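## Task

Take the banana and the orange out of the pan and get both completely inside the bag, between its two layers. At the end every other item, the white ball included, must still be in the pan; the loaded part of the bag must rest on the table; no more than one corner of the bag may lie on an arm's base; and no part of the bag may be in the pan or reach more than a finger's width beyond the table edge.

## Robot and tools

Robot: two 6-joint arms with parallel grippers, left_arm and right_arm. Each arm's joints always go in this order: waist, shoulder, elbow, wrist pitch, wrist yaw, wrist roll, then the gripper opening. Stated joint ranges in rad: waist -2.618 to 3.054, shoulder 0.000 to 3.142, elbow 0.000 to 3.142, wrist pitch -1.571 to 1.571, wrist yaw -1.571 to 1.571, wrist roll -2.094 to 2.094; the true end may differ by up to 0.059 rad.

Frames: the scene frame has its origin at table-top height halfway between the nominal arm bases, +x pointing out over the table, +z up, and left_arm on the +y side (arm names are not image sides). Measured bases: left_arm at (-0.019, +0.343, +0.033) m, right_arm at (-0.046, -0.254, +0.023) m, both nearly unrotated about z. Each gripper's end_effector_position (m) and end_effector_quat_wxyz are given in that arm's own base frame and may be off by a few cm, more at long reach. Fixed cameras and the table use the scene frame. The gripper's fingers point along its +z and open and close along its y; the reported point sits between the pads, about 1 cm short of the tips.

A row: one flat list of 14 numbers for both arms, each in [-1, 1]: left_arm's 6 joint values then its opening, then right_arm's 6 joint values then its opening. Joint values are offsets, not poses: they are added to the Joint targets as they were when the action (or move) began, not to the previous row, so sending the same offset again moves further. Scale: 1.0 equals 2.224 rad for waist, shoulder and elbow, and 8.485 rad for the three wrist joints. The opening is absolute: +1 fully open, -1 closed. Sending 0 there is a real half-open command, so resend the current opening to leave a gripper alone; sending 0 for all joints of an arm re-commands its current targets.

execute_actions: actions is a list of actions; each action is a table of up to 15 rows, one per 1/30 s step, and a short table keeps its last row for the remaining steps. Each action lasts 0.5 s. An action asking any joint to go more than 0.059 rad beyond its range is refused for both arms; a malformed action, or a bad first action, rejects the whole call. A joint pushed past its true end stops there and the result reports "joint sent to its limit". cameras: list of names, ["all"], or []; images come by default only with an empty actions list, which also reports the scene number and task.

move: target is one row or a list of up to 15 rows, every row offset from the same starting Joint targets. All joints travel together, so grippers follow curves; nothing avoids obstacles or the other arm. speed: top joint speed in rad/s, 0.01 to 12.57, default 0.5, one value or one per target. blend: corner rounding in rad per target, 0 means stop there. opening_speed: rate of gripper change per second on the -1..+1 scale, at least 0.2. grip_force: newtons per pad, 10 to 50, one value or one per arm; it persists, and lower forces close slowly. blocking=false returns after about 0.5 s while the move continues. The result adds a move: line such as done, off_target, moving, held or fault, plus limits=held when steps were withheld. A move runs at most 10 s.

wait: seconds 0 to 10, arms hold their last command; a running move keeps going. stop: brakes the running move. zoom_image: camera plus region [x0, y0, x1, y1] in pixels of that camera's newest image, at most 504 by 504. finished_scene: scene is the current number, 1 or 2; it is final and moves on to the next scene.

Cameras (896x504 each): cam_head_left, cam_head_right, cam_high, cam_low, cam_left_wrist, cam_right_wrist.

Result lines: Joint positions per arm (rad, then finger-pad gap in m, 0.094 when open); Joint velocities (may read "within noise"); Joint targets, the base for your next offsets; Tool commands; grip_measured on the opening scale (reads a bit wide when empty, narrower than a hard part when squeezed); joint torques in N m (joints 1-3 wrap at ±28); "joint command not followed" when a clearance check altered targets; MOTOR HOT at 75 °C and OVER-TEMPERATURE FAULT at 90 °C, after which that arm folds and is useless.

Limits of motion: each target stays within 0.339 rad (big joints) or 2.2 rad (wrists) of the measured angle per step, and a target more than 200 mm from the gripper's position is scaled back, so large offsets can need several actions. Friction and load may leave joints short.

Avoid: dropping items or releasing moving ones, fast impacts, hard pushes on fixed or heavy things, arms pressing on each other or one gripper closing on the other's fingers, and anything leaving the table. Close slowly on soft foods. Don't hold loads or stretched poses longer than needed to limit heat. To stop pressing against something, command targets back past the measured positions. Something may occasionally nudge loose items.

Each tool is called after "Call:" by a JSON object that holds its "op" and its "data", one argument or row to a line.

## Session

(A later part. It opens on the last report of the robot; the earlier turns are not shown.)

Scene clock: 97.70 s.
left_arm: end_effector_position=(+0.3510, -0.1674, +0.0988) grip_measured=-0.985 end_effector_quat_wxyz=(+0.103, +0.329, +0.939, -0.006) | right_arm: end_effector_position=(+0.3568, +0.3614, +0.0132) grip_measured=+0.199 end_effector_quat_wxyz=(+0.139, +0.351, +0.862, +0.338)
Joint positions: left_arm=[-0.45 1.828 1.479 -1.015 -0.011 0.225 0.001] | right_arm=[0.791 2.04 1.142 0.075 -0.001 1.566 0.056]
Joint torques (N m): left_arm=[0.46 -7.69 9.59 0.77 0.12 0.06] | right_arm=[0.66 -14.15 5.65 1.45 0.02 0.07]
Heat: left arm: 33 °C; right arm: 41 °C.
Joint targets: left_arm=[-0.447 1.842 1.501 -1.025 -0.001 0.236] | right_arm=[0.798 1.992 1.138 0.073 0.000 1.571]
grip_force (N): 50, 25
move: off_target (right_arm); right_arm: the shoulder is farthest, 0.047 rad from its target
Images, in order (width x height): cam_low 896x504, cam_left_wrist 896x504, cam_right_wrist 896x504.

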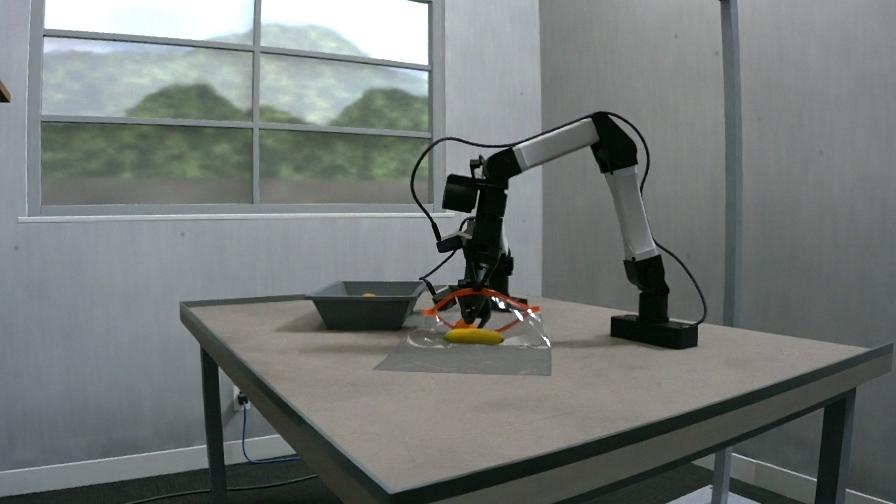

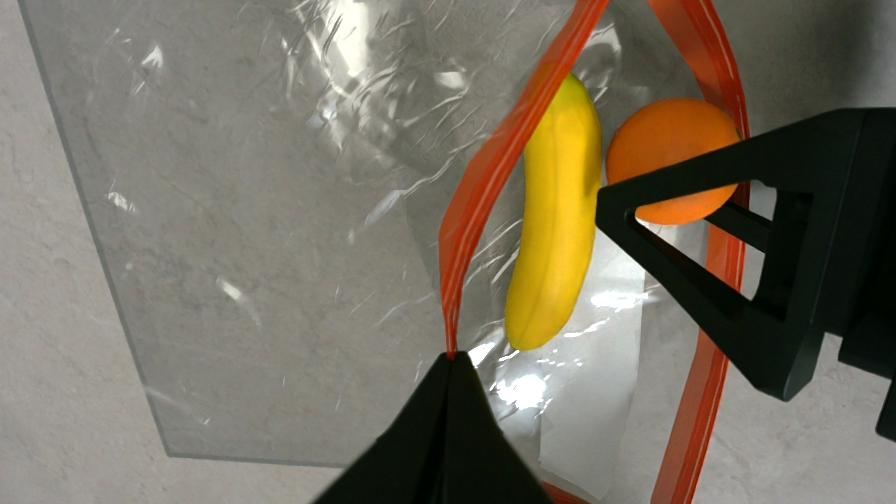

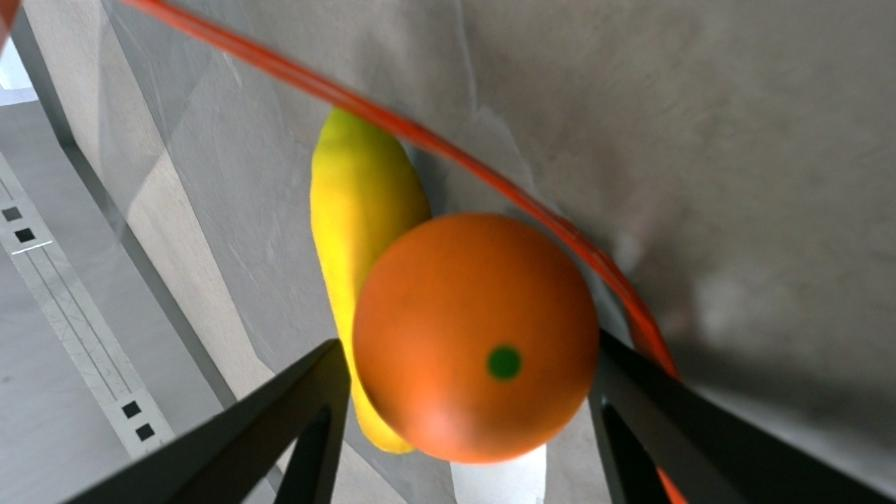

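Call:
{"op": "move", "data": {
  "target": [
    [0,0,0,0,0,0,-1,0,-0.0556,-0.0198,-0.01,0,0,0.2],
    [0,0,0,0,0,0,-1,0,-0.2668,-0.0943,-0.0458,0,0,0.2]
  ],
  "speed": 0.4,
  "blend": [0.06,0],
  "cameras": ["cam_left_wrist","cam_low","cam_right_wrist","cam_high"]
}}

Call:
{"op": "zoom_image", "data": {
  "camera": "cam_low",
  "region": [360, 220, 600, 400]
}}

Call:
{"op": "zoom_image", "data": {
  "camera": "cam_high",
  "region": [330, 80, 580, 260]
}}

Scene clock: 100.13 s.
left_arm: end_effector_position=(+0.3510, -0.1674, +0.0988) grip_measured=-0.985 end_effector_quat_wxyz=(+0.103, +0.329, +0.939, -0.006) | right_arm: end_effector_position=(+0.2793, +0.2829, +0.1337) grip_measured=+0.199 end_effector_quat_wxyz=(+0.142, +0.350, +0.859, +0.345)
Joint positions: left_arm=[-0.45 1.828 1.479 -1.015 -0.011 0.225 0.001] | right_arm=[0.791 1.423 0.934 -0.316 -0.001 1.566 0.056]
Joint torques (N m): left_arm=[0.49 -7.66 9.55 0.76 0.11 0.06] | right_arm=[0.65 -7.75 6.56 1.55 0.02 0.06]
Heat: left arm: 33 °C; right arm: 41 °C.
Joint targets: left_arm=[-0.447 1.842 1.501 -1.025 -0.001 0.236] | right_arm=[0.798 1.399 0.928 -0.315 0.000 1.571]
grip_force (N): 50, 25
move: done
Images, in order (width x height): cam_high 896x504, cam_low 896x504, cam_left_wrist 896x504, cam_right_wrist 896x504.

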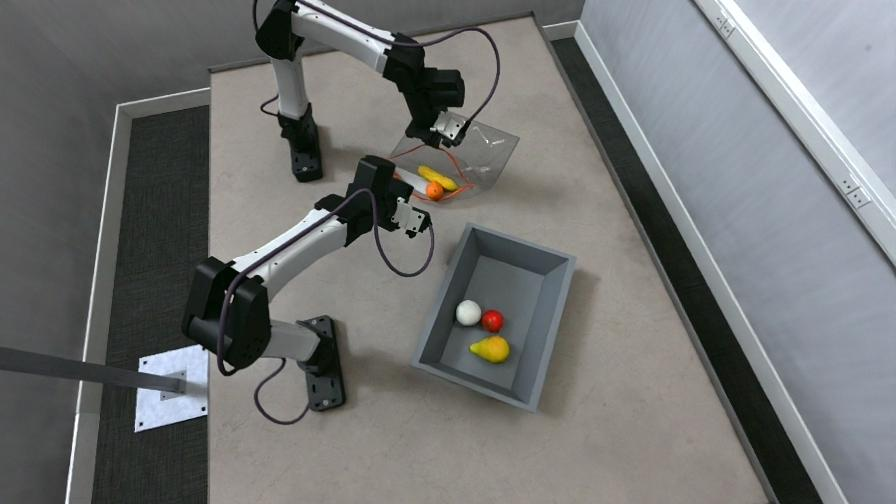

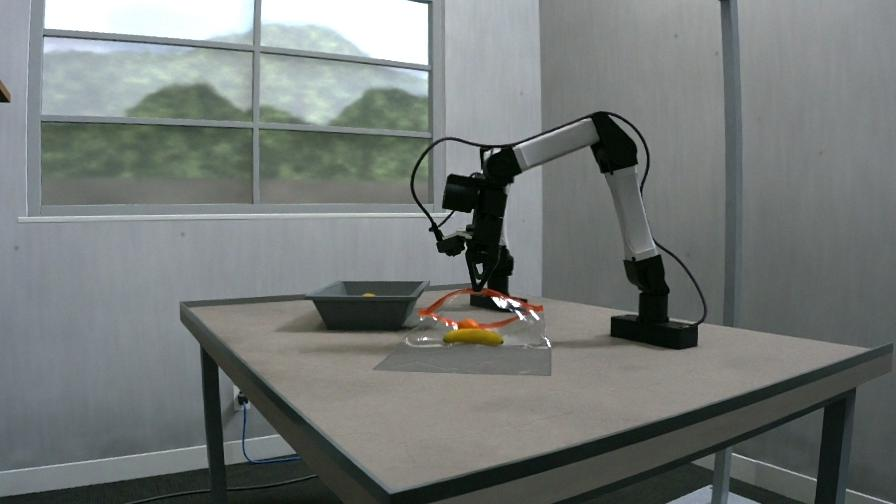

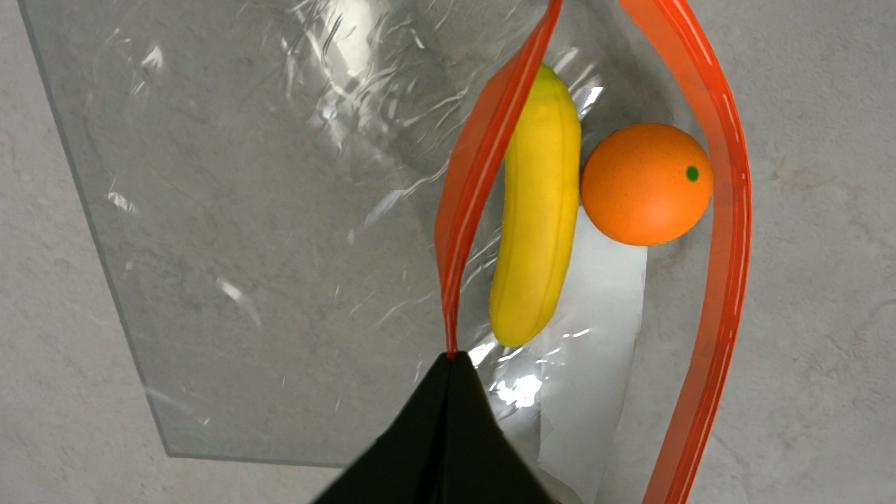

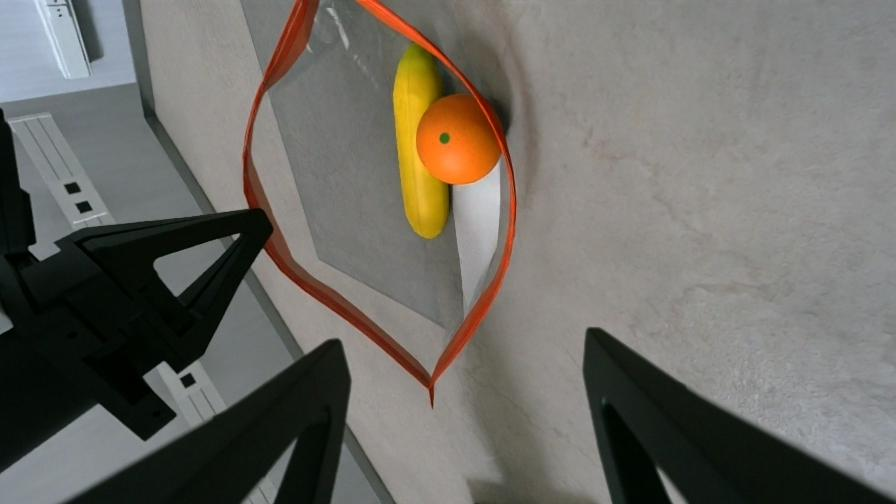

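Scaled by 2.100 from the camera's 896x504 image, which has a finer 1280x720 frame.

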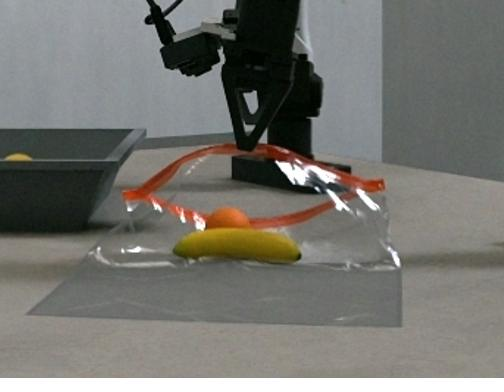

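Scaled by 2.016 from the camera's 896x504 image, which has a finer 1280x720 frame.

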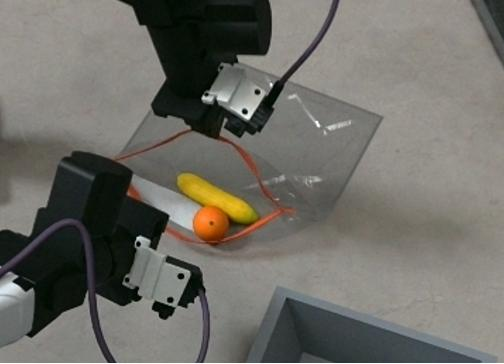

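Call:
{"op": "move", "data": {
  "target": [
    [0,0,0,0,0,0,-1,-0.2,-0.04,0,0,0,0,0.2],
    [-0.0962,-0.0171,-0.0418,0.0066,0,-0.0251,-1,-0.3588,-0.04,0,0,0,0,0.2]
  ],
  "speed": [0.9,0.5],
  "blend": [0.1,0],
  "cameras": ["cam_left_wrist","cam_low","cam_head_left","cam_high"]
}}

Call:
{"op": "zoom_image", "data": {
  "camera": "cam_low",
  "region": [360, 220, 600, 400]
}}

Call:
{"op": "zoom_image", "data": {
  "camera": "cam_high",
  "region": [330, 80, 580, 260]
}}

Scene clock: 102.67 s.
left_arm: end_effector_position=(+0.3023, -0.2313, +0.0823) grip_measured=-0.985 end_effector_quat_wxyz=(+0.088, +0.338, +0.937, -0.023) | right_arm: end_effector_position=(+0.3940, +0.0020, +0.1661) grip_measured=+0.199 end_effector_quat_wxyz=(+0.291, +0.641, +0.647, +0.293)
Joint positions: left_arm=[-0.658 1.828 1.418 -0.979 -0.011 0.036 0.001] | right_arm=[0.004 1.336 0.934 -0.318 -0.003 1.566 0.056]
Joint torques (N m): left_arm=[-0.01 -10.59 6.37 0.96 0.11 -0.19] | right_arm=[-0.35 -7.35 6.75 1.62 0.04 0.06]
Heat: left arm: 33 °C; right arm: 41 °C.
Joint targets: left_arm=[-0.661 1.804 1.409 -0.969 -0.001 0.024] | right_arm=[0.000 1.310 0.928 -0.315 0.000 1.571]
grip_force (N): 50, 25
move: done
Images, in order (width x height): cam_head_left 896x504, cam_high 896x504, cam_low 896x504, cam_left_wrist 896x504.

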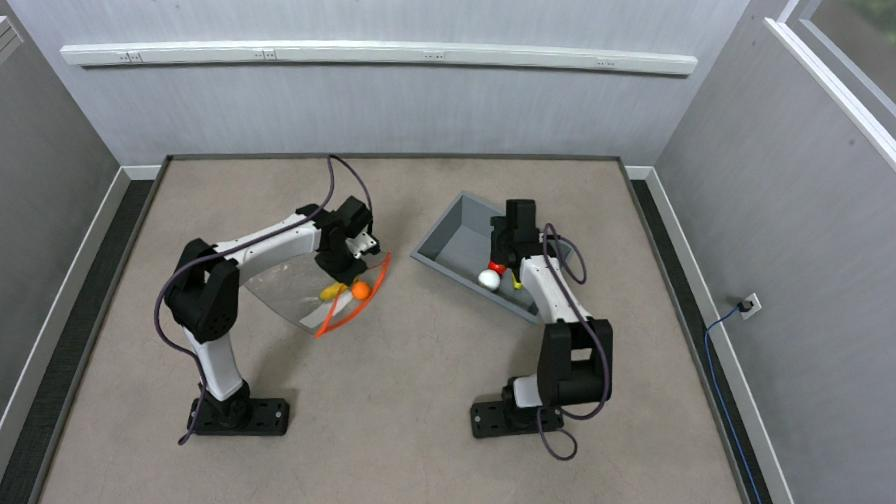

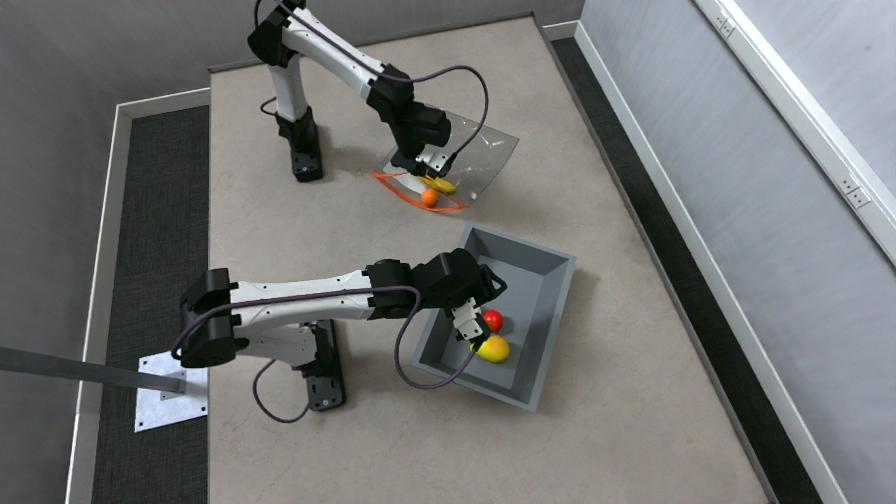

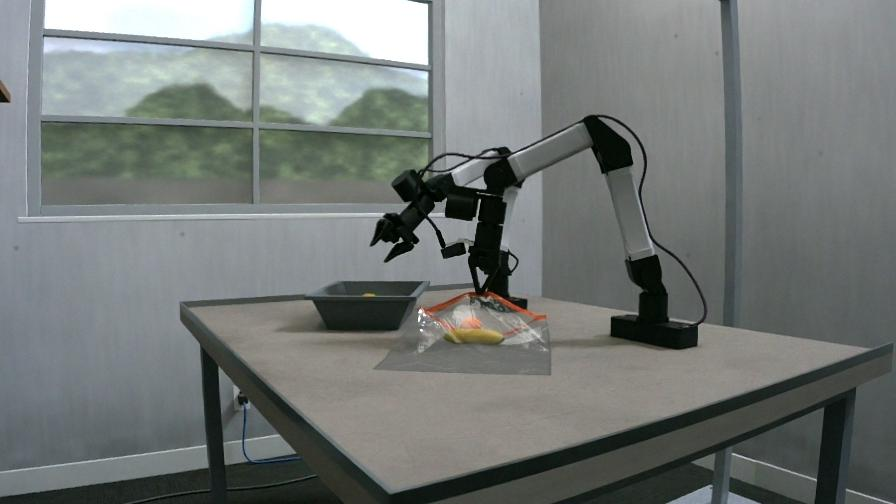

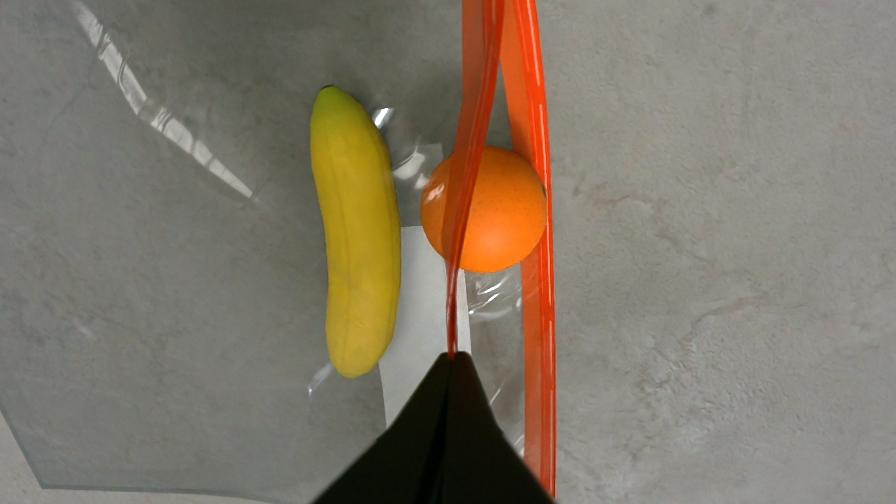

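Scaled by 2.100 from the camera's 896x504 image, which has a finer 1280x720 frame.

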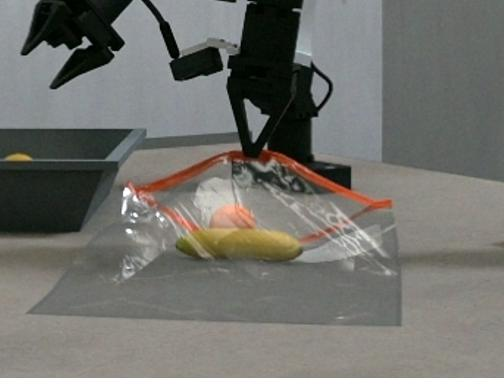

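Scaled by 2.016 from the camera's 896x504 image, which has a finer 1280x720 frame.

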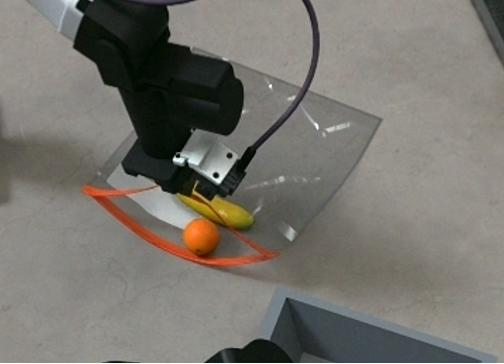

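Call:
{"op": "move", "data": {
  "target": [
    [0,0,0,0,0,0,-1,0.3651,0,0,0,0,0,-0.97],
    [0,0,0,0,0,0,-1,0.3651,0.1505,-0.0904,0.0528,0,0,-0.97]
  ],
  "speed": [0.9,0.6],
  "blend": [0.1,0],
  "opening_speed": 1.5,
  "cameras": ["cam_left_wrist","cam_right_wrist","cam_low"]
}}

Scene clock: 107.60 s.
left_arm: end_effector_position=(+0.3023, -0.2313, +0.0823) grip_measured=-0.985 end_effector_quat_wxyz=(+0.088, +0.338, +0.937, -0.023) | right_arm: end_effector_position=(+0.2823, +0.2950, +0.0419) grip_measured=-0.968 end_effector_quat_wxyz=(+0.141, +0.343, +0.861, +0.349)
Joint positions: left_arm=[-0.658 1.828 1.418 -0.979 -0.011 0.035 0.001] | right_arm=[0.807 1.639 0.726 0.114 -0.001 1.566 0.001]
Joint torques (N m): left_arm=[0.01 -10.59 6.34 0.93 0.11 -0.14] | right_arm=[0.5 -6.11 6.17 1.69 0.02 0.07]
Heat: left arm: 33 °C; right arm: 40 °C.
Joint targets: left_arm=[-0.661 1.804 1.409 -0.969 -0.001 0.024] | right_arm=[0.812 1.645 0.727 0.133 0.000 1.571]
grip_force (N): 50, 25
move: done
Images, in order (width x height): cam_low 896x504, cam_left_wrist 896x504, cam_right_wrist 896x504.

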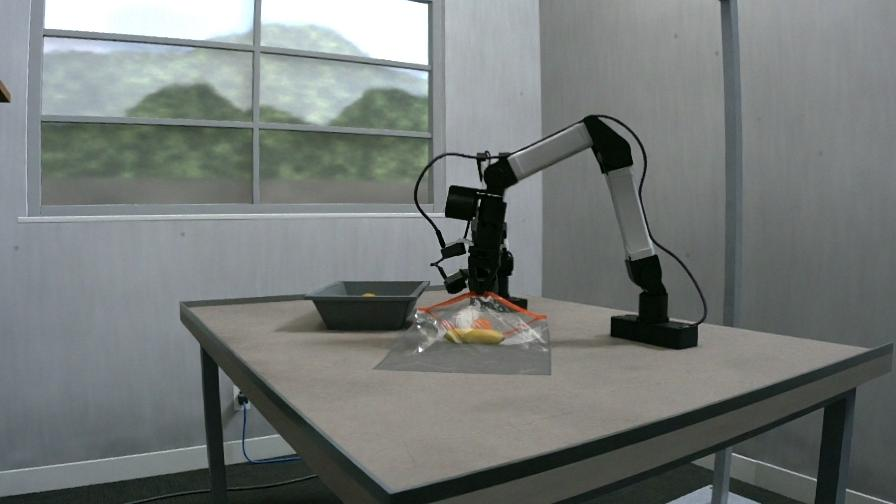

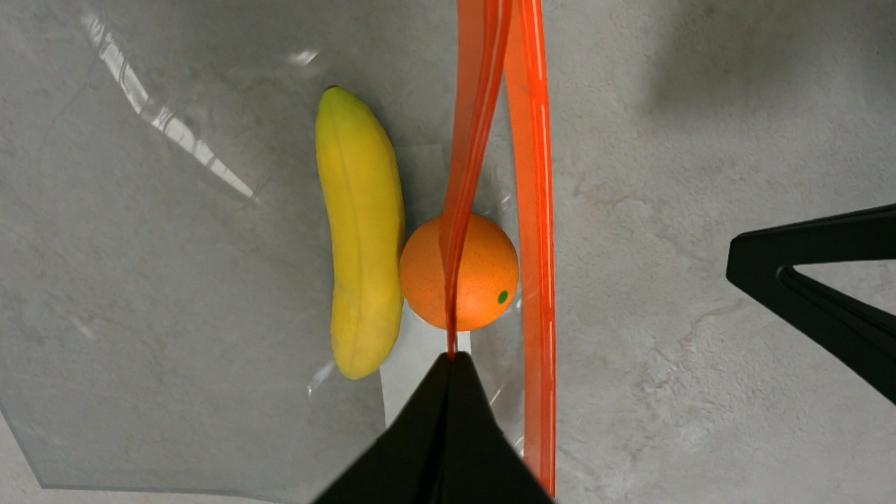

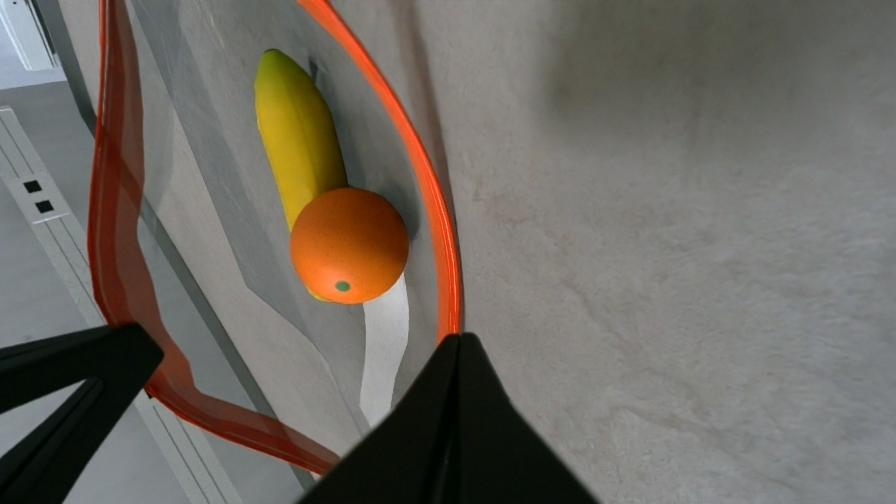

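Call:
{"op": "move", "data": {
  "target": [
    [0.0176,0.0026,0.0033,-0.0001,0,0.0046,-1,0,0.045,0.06,-0.004,0,0,-0.97],
    [0.0585,0.0088,0.0109,-0.0005,0,0.0153,-1,0,0.1314,0.1667,-0.0093,0,0,-0.97]
  ],
  "speed": [0.4,0.3],
  "blend": [0.06,0],
  "cameras": ["cam_left_wrist","cam_right_wrist","cam_low"]
}}

Call:
{"op": "zoom_image", "data": {
  "camera": "cam_low",
  "region": [360, 220, 600, 400]
}}

Scene clock: 109.77 s.
left_arm: end_effector_position=(+0.3285, -0.1924, +0.0823) grip_measured=-0.985 end_effector_quat_wxyz=(+0.090, +0.330, +0.940, -0.012) | right_arm: end_effector_position=(+0.3394, +0.3546, +0.0387) grip_measured=-0.969 end_effector_quat_wxyz=(+0.141, +0.343, +0.861, +0.349)
Joint positions: left_arm=[-0.535 1.828 1.418 -0.979 -0.011 0.142 0.001] | right_arm=[0.807 1.924 1.072 0.054 -0.001 1.566 0.001]
Joint torques (N m): left_arm=[0.55 -9.06 8.72 0.89 0.11 0.08] | right_arm=[0.5 -8.08 8.73 1.54 0.02 0.06]
Heat: left arm: 33 °C; right arm: 40 °C.
Joint targets: left_arm=[-0.530 1.824 1.433 -0.973 -0.001 0.154] | right_arm=[0.812 1.937 1.098 0.054 0.000 1.571]
grip_force (N): 50, 25
move: done
Images, in order (width x height): cam_low 896x504, cam_left_wrist 896x504, cam_right_wrist 896x504.

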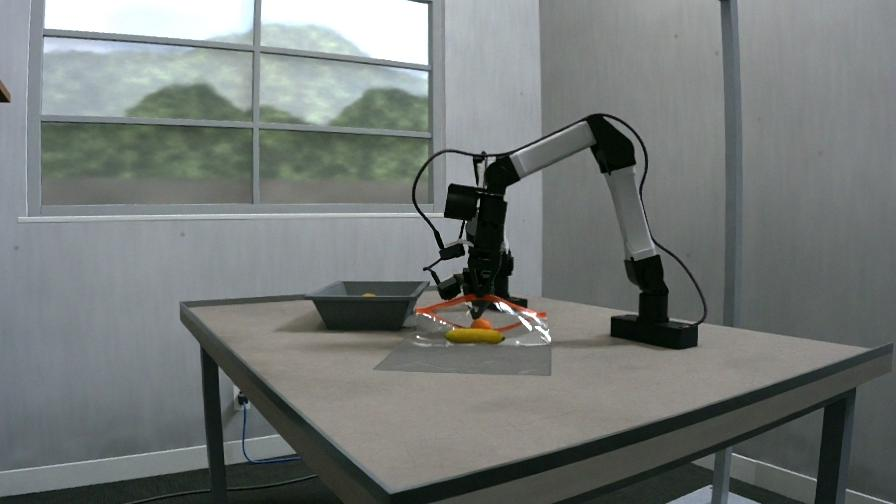

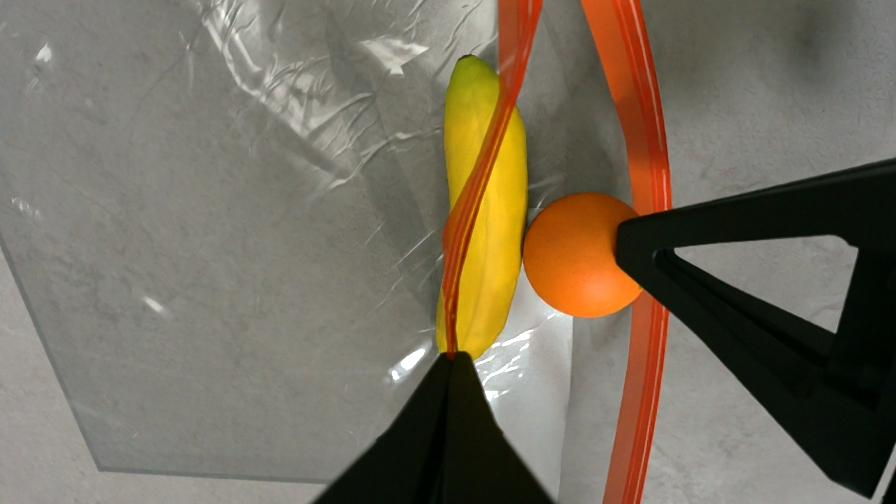

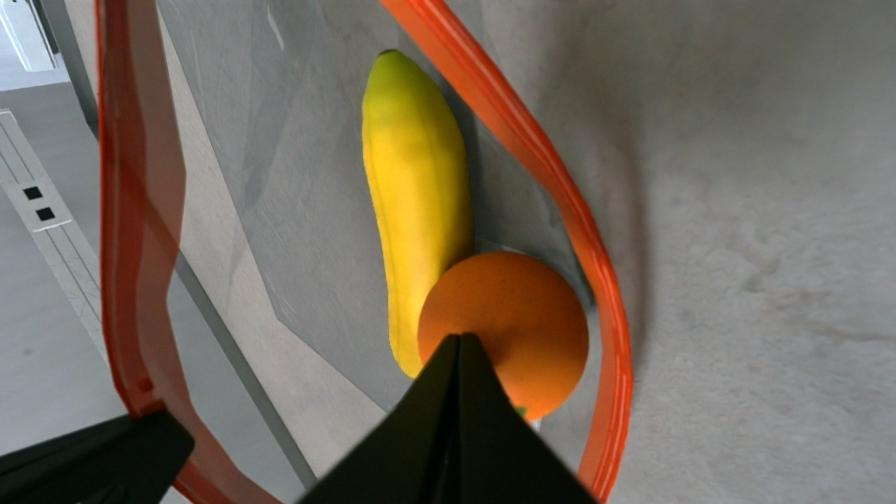

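Scaled by 2.100 from the camera's 896x504 image, which has a finer 1280x720 frame.

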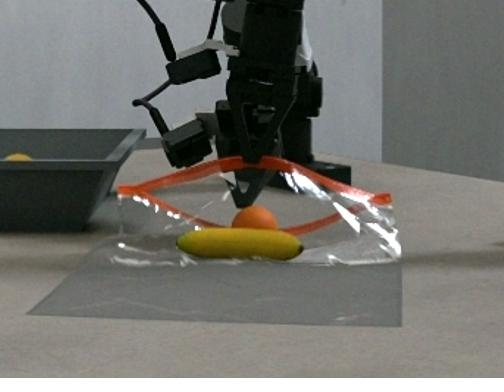

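Call:
{"op": "move", "data": {
  "target": [
    [-0.0585,-0.0088,-0.0109,0.0005,0,-0.0153,-1,0,-0.1314,-0.1669,0.0093,0,0,-0.97],
    [-0.0585,-0.0088,-0.0109,0.0005,0,-0.0153,-1,0,-0.1033,-0.1789,0.0198,0,0,-0.97]
  ],
  "speed": [0.5,0.3],
  "cameras": ["cam_left_wrist","cam_right_wrist","cam_low"]
}}

Scene clock: 113.07 s.
left_arm: end_effector_position=(+0.3027, -0.2309, +0.0823) grip_measured=-0.985 end_effector_quat_wxyz=(+0.088, +0.337, +0.937, -0.022) | right_arm: end_effector_position=(+0.2845, +0.2972, +0.0262) grip_measured=-0.969 end_effector_quat_wxyz=(+0.142, +0.342, +0.859, +0.352)
Joint positions: left_arm=[-0.657 1.828 1.418 -0.979 -0.011 0.035 0.001] | right_arm=[0.807 1.697 0.703 0.203 -0.001 1.566 0.001]
Joint torques (N m): left_arm=[-0.1 -10.61 6.34 0.94 0.1 -0.15] | right_arm=[0.51 -5.91 5.49 1.67 0.02 0.06]
Heat: left arm: 33 °C; right arm: 40 °C.
Joint targets: left_arm=[-0.661 1.804 1.409 -0.969 -0.001 0.024] | right_arm=[0.812 1.707 0.700 0.222 0.000 1.571]
grip_force (N): 50, 25
move: done
Images, in order (width x height): cam_low 896x504, cam_left_wrist 896x504, cam_right_wrist 896x504.

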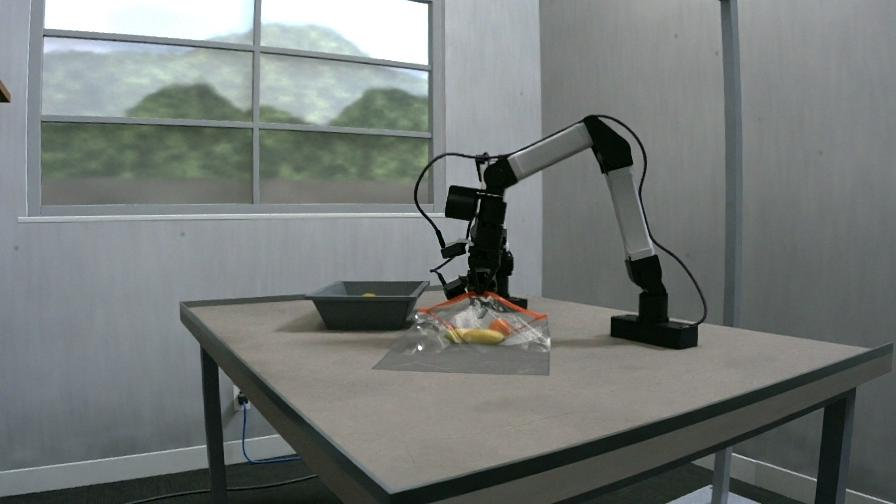

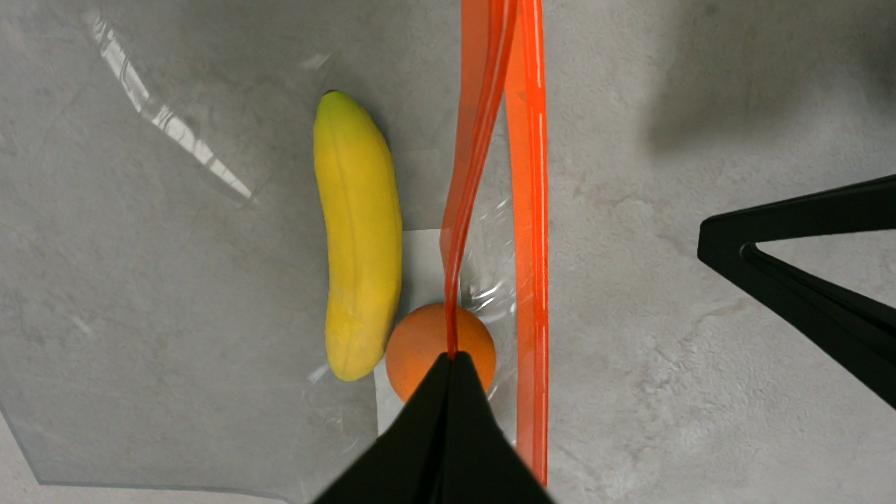

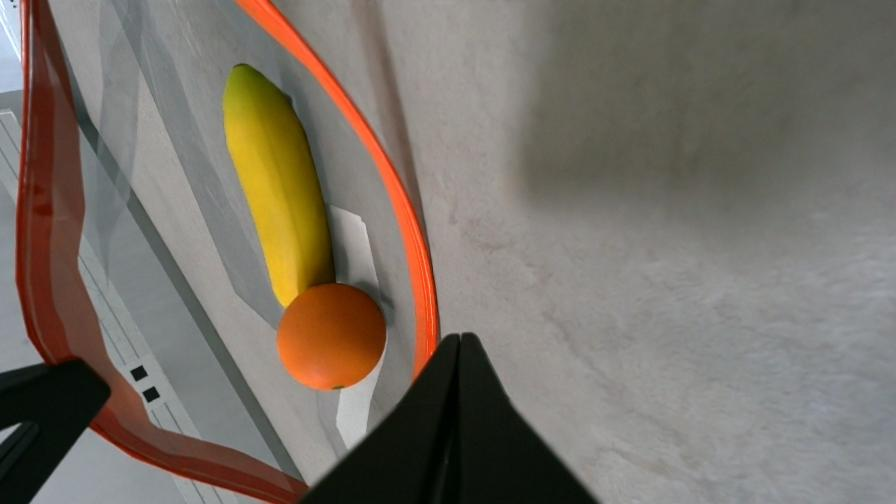

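Call:
{"op": "move", "data": {
  "target": [
    [0,0,0,0,0,0,-1,0.0463,0,0,0,0,0,-0.97],
    [0.0176,0.0026,0.0033,-0.0001,0,0.0046,-1,0.0463,0.0613,0.0826,-0.0056,0,0,-0.97],
    [0.0585,0.0088,0.0109,-0.0005,0,0.0153,-1,0.0463,0.1403,0.2011,-0.0159,0,0,-0.97]
  ],
  "speed": [0.4,0.35,0.25],
  "blend": [0.03,0.05,0],
  "cameras": ["cam_left_wrist","cam_right_wrist","cam_low"]
}}

Call:
{"op": "zoom_image", "data": {
  "camera": "cam_low",
  "region": [360, 220, 600, 400]
}}

Scene clock: 116.53 s.
left_arm: end_effector_position=(+0.3283, -0.1927, +0.0823) grip_measured=-0.985 end_effector_quat_wxyz=(+0.090, +0.331, +0.939, -0.012) | right_arm: end_effector_position=(+0.3105, +0.4006, +0.0254) grip_measured=-0.969 end_effector_quat_wxyz=(+0.123, +0.297, +0.876, +0.358)
Joint positions: left_arm=[-0.536 1.828 1.418 -0.979 -0.011 0.142 0.001] | right_arm=[0.911 2.004 1.123 0.088 -0.001 1.566 0.001]
Joint torques (N m): left_arm=[0.64 -9.09 8.72 0.89 0.11 0.05] | right_arm=[0.4 -8.46 8.54 1.52 0.02 0.06]
Heat: left arm: 34 °C; right arm: 40 °C.
Joint targets: left_arm=[-0.530 1.824 1.433 -0.973 -0.001 0.154] | right_arm=[0.915 2.019 1.147 0.087 0.000 1.571]
grip_force (N): 50, 25
move: done
Images, in order (width x height): cam_low 896x504, cam_left_wrist 896x504, cam_right_wrist 896x504.

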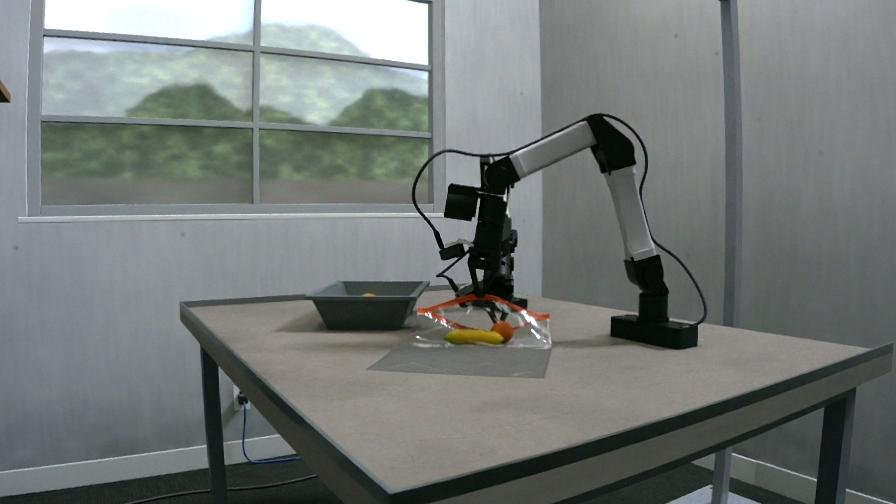

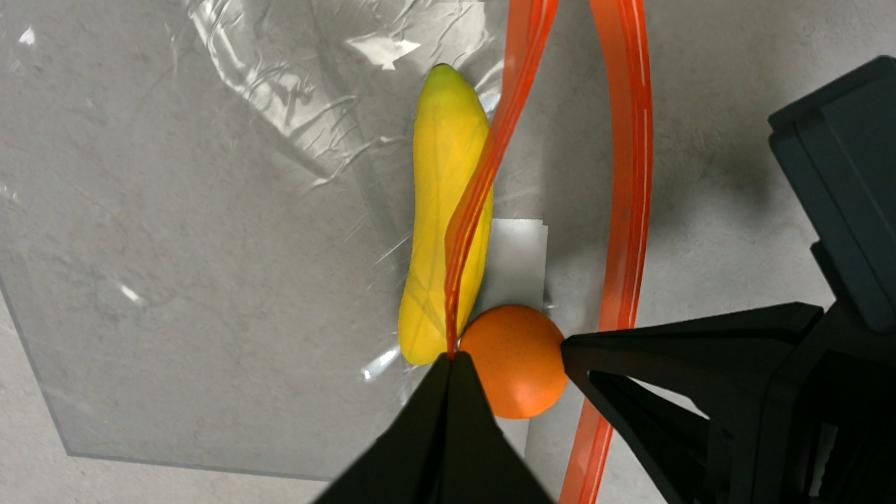

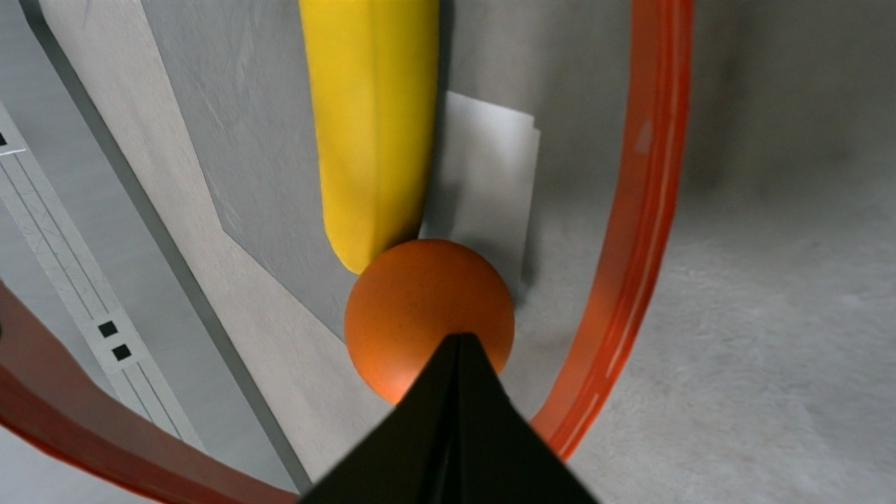

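Scaled by 2.100 from the camera's 896x504 image, which has a finer 1280x720 frame.

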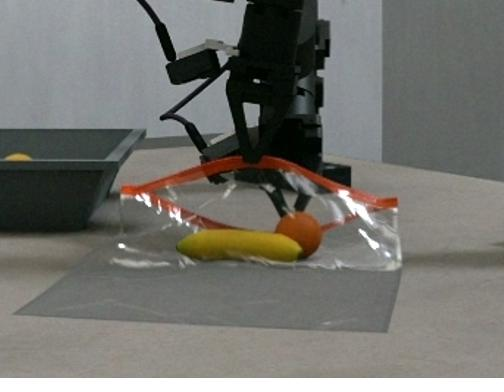

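Call:
{"op": "move", "data": {
  "target": [
    [0,0,0,0,0,0,-1,0,0.0408,0.0643,-0.0062,0,0,-0.97],
    [0,0,0,0,0,0,-1,0,-0.0676,-0.0234,-0.0116,0,0,-0.97],
    [0,0,0,0,0,0,-1,0,-0.2789,-0.098,-0.0474,0,0,-0.97]
  ],
  "speed": [0.2,0.4,0.8],
  "blend": [0,0.08,0],
  "cameras": ["cam_left_wrist","cam_right_wrist","cam_low"]
}}

Call:
{"op": "zoom_image", "data": {
  "camera": "cam_low",
  "region": [360, 220, 600, 400]
}}

Scene clock: 117.87 s.
left_arm: end_effector_position=(+0.3283, -0.1927, +0.0823) grip_measured=-0.985 end_effector_quat_wxyz=(+0.090, +0.331, +0.939, -0.012) | right_arm: end_effector_position=(+0.3180, +0.4102, +0.0255) grip_measured=-0.969 end_effector_quat_wxyz=(+0.123, +0.297, +0.876, +0.359)
Joint positions: left_arm=[-0.536 1.828 1.418 -0.979 -0.011 0.142 0.001] | right_arm=[0.911 2.041 1.181 0.069 -0.001 1.566 0.001]
Joint torques (N m): left_arm=[0.62 -9.05 8.69 0.89 0.11 0.06] | right_arm=[0.05 -10.21 6.13 1.53 0.01 0]
Heat: left arm: 34 °C; right arm: 40 °C.
Joint targets: left_arm=[-0.530 1.824 1.433 -0.973 -0.001 0.154] | right_arm=[0.911 2.041 1.179 0.070 -0.001 1.566]
grip_force (N): 50, 25
move: held (right_arm; a check stopped the path); path passed 0 of 3 targets; limits=held; right_arm: the shoulder is farthest, 0.643 rad from its target
joint command not followed: on one or more control steps a check withheld the commanded joint targets of the right arm, and it was not sent them on those steps.
cause: the commanded joint targets, or the way to them, would bring a part of the robot too close to another arm (this arm's wrist (the part past the wrist pitch) and the left arm's gripper housing, at the place that arm is still heading or pushing toward).
Images, in order (width x height): cam_low 896x504, cam_left_wrist 896x504, cam_right_wrist 896x504.

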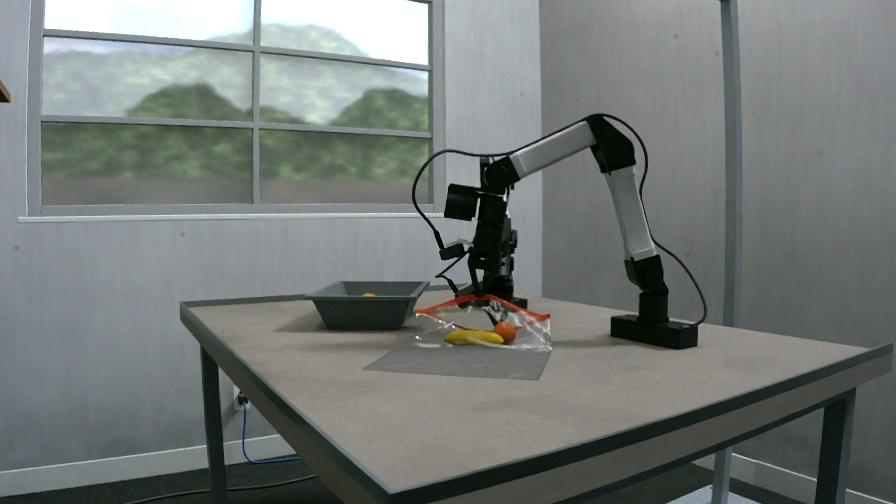

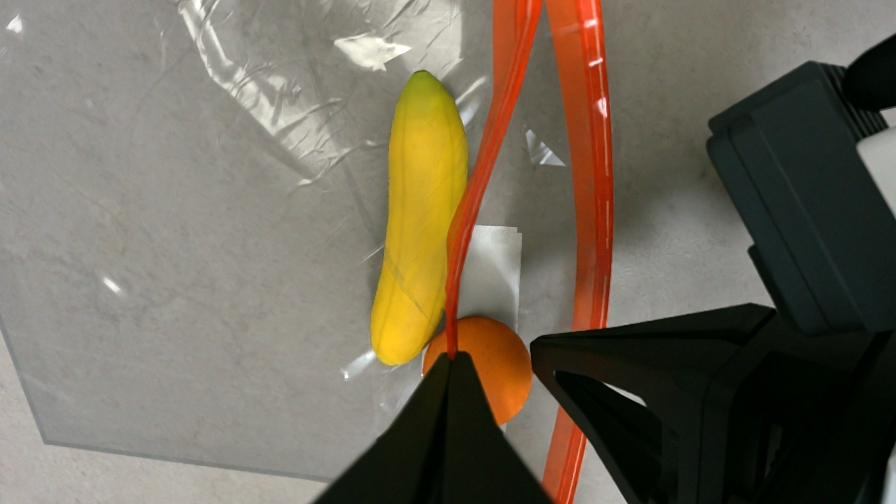

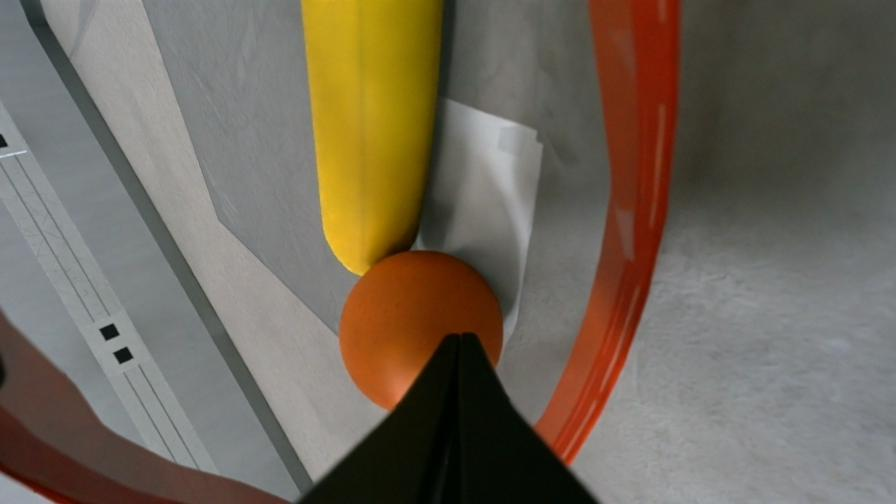

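Scaled by 2.100 from the camera's 896x504 image, which has a finer 1280x720 frame.

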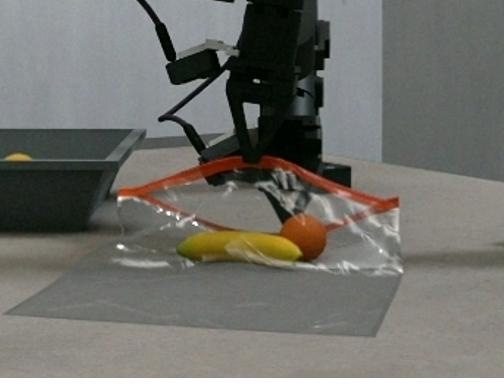

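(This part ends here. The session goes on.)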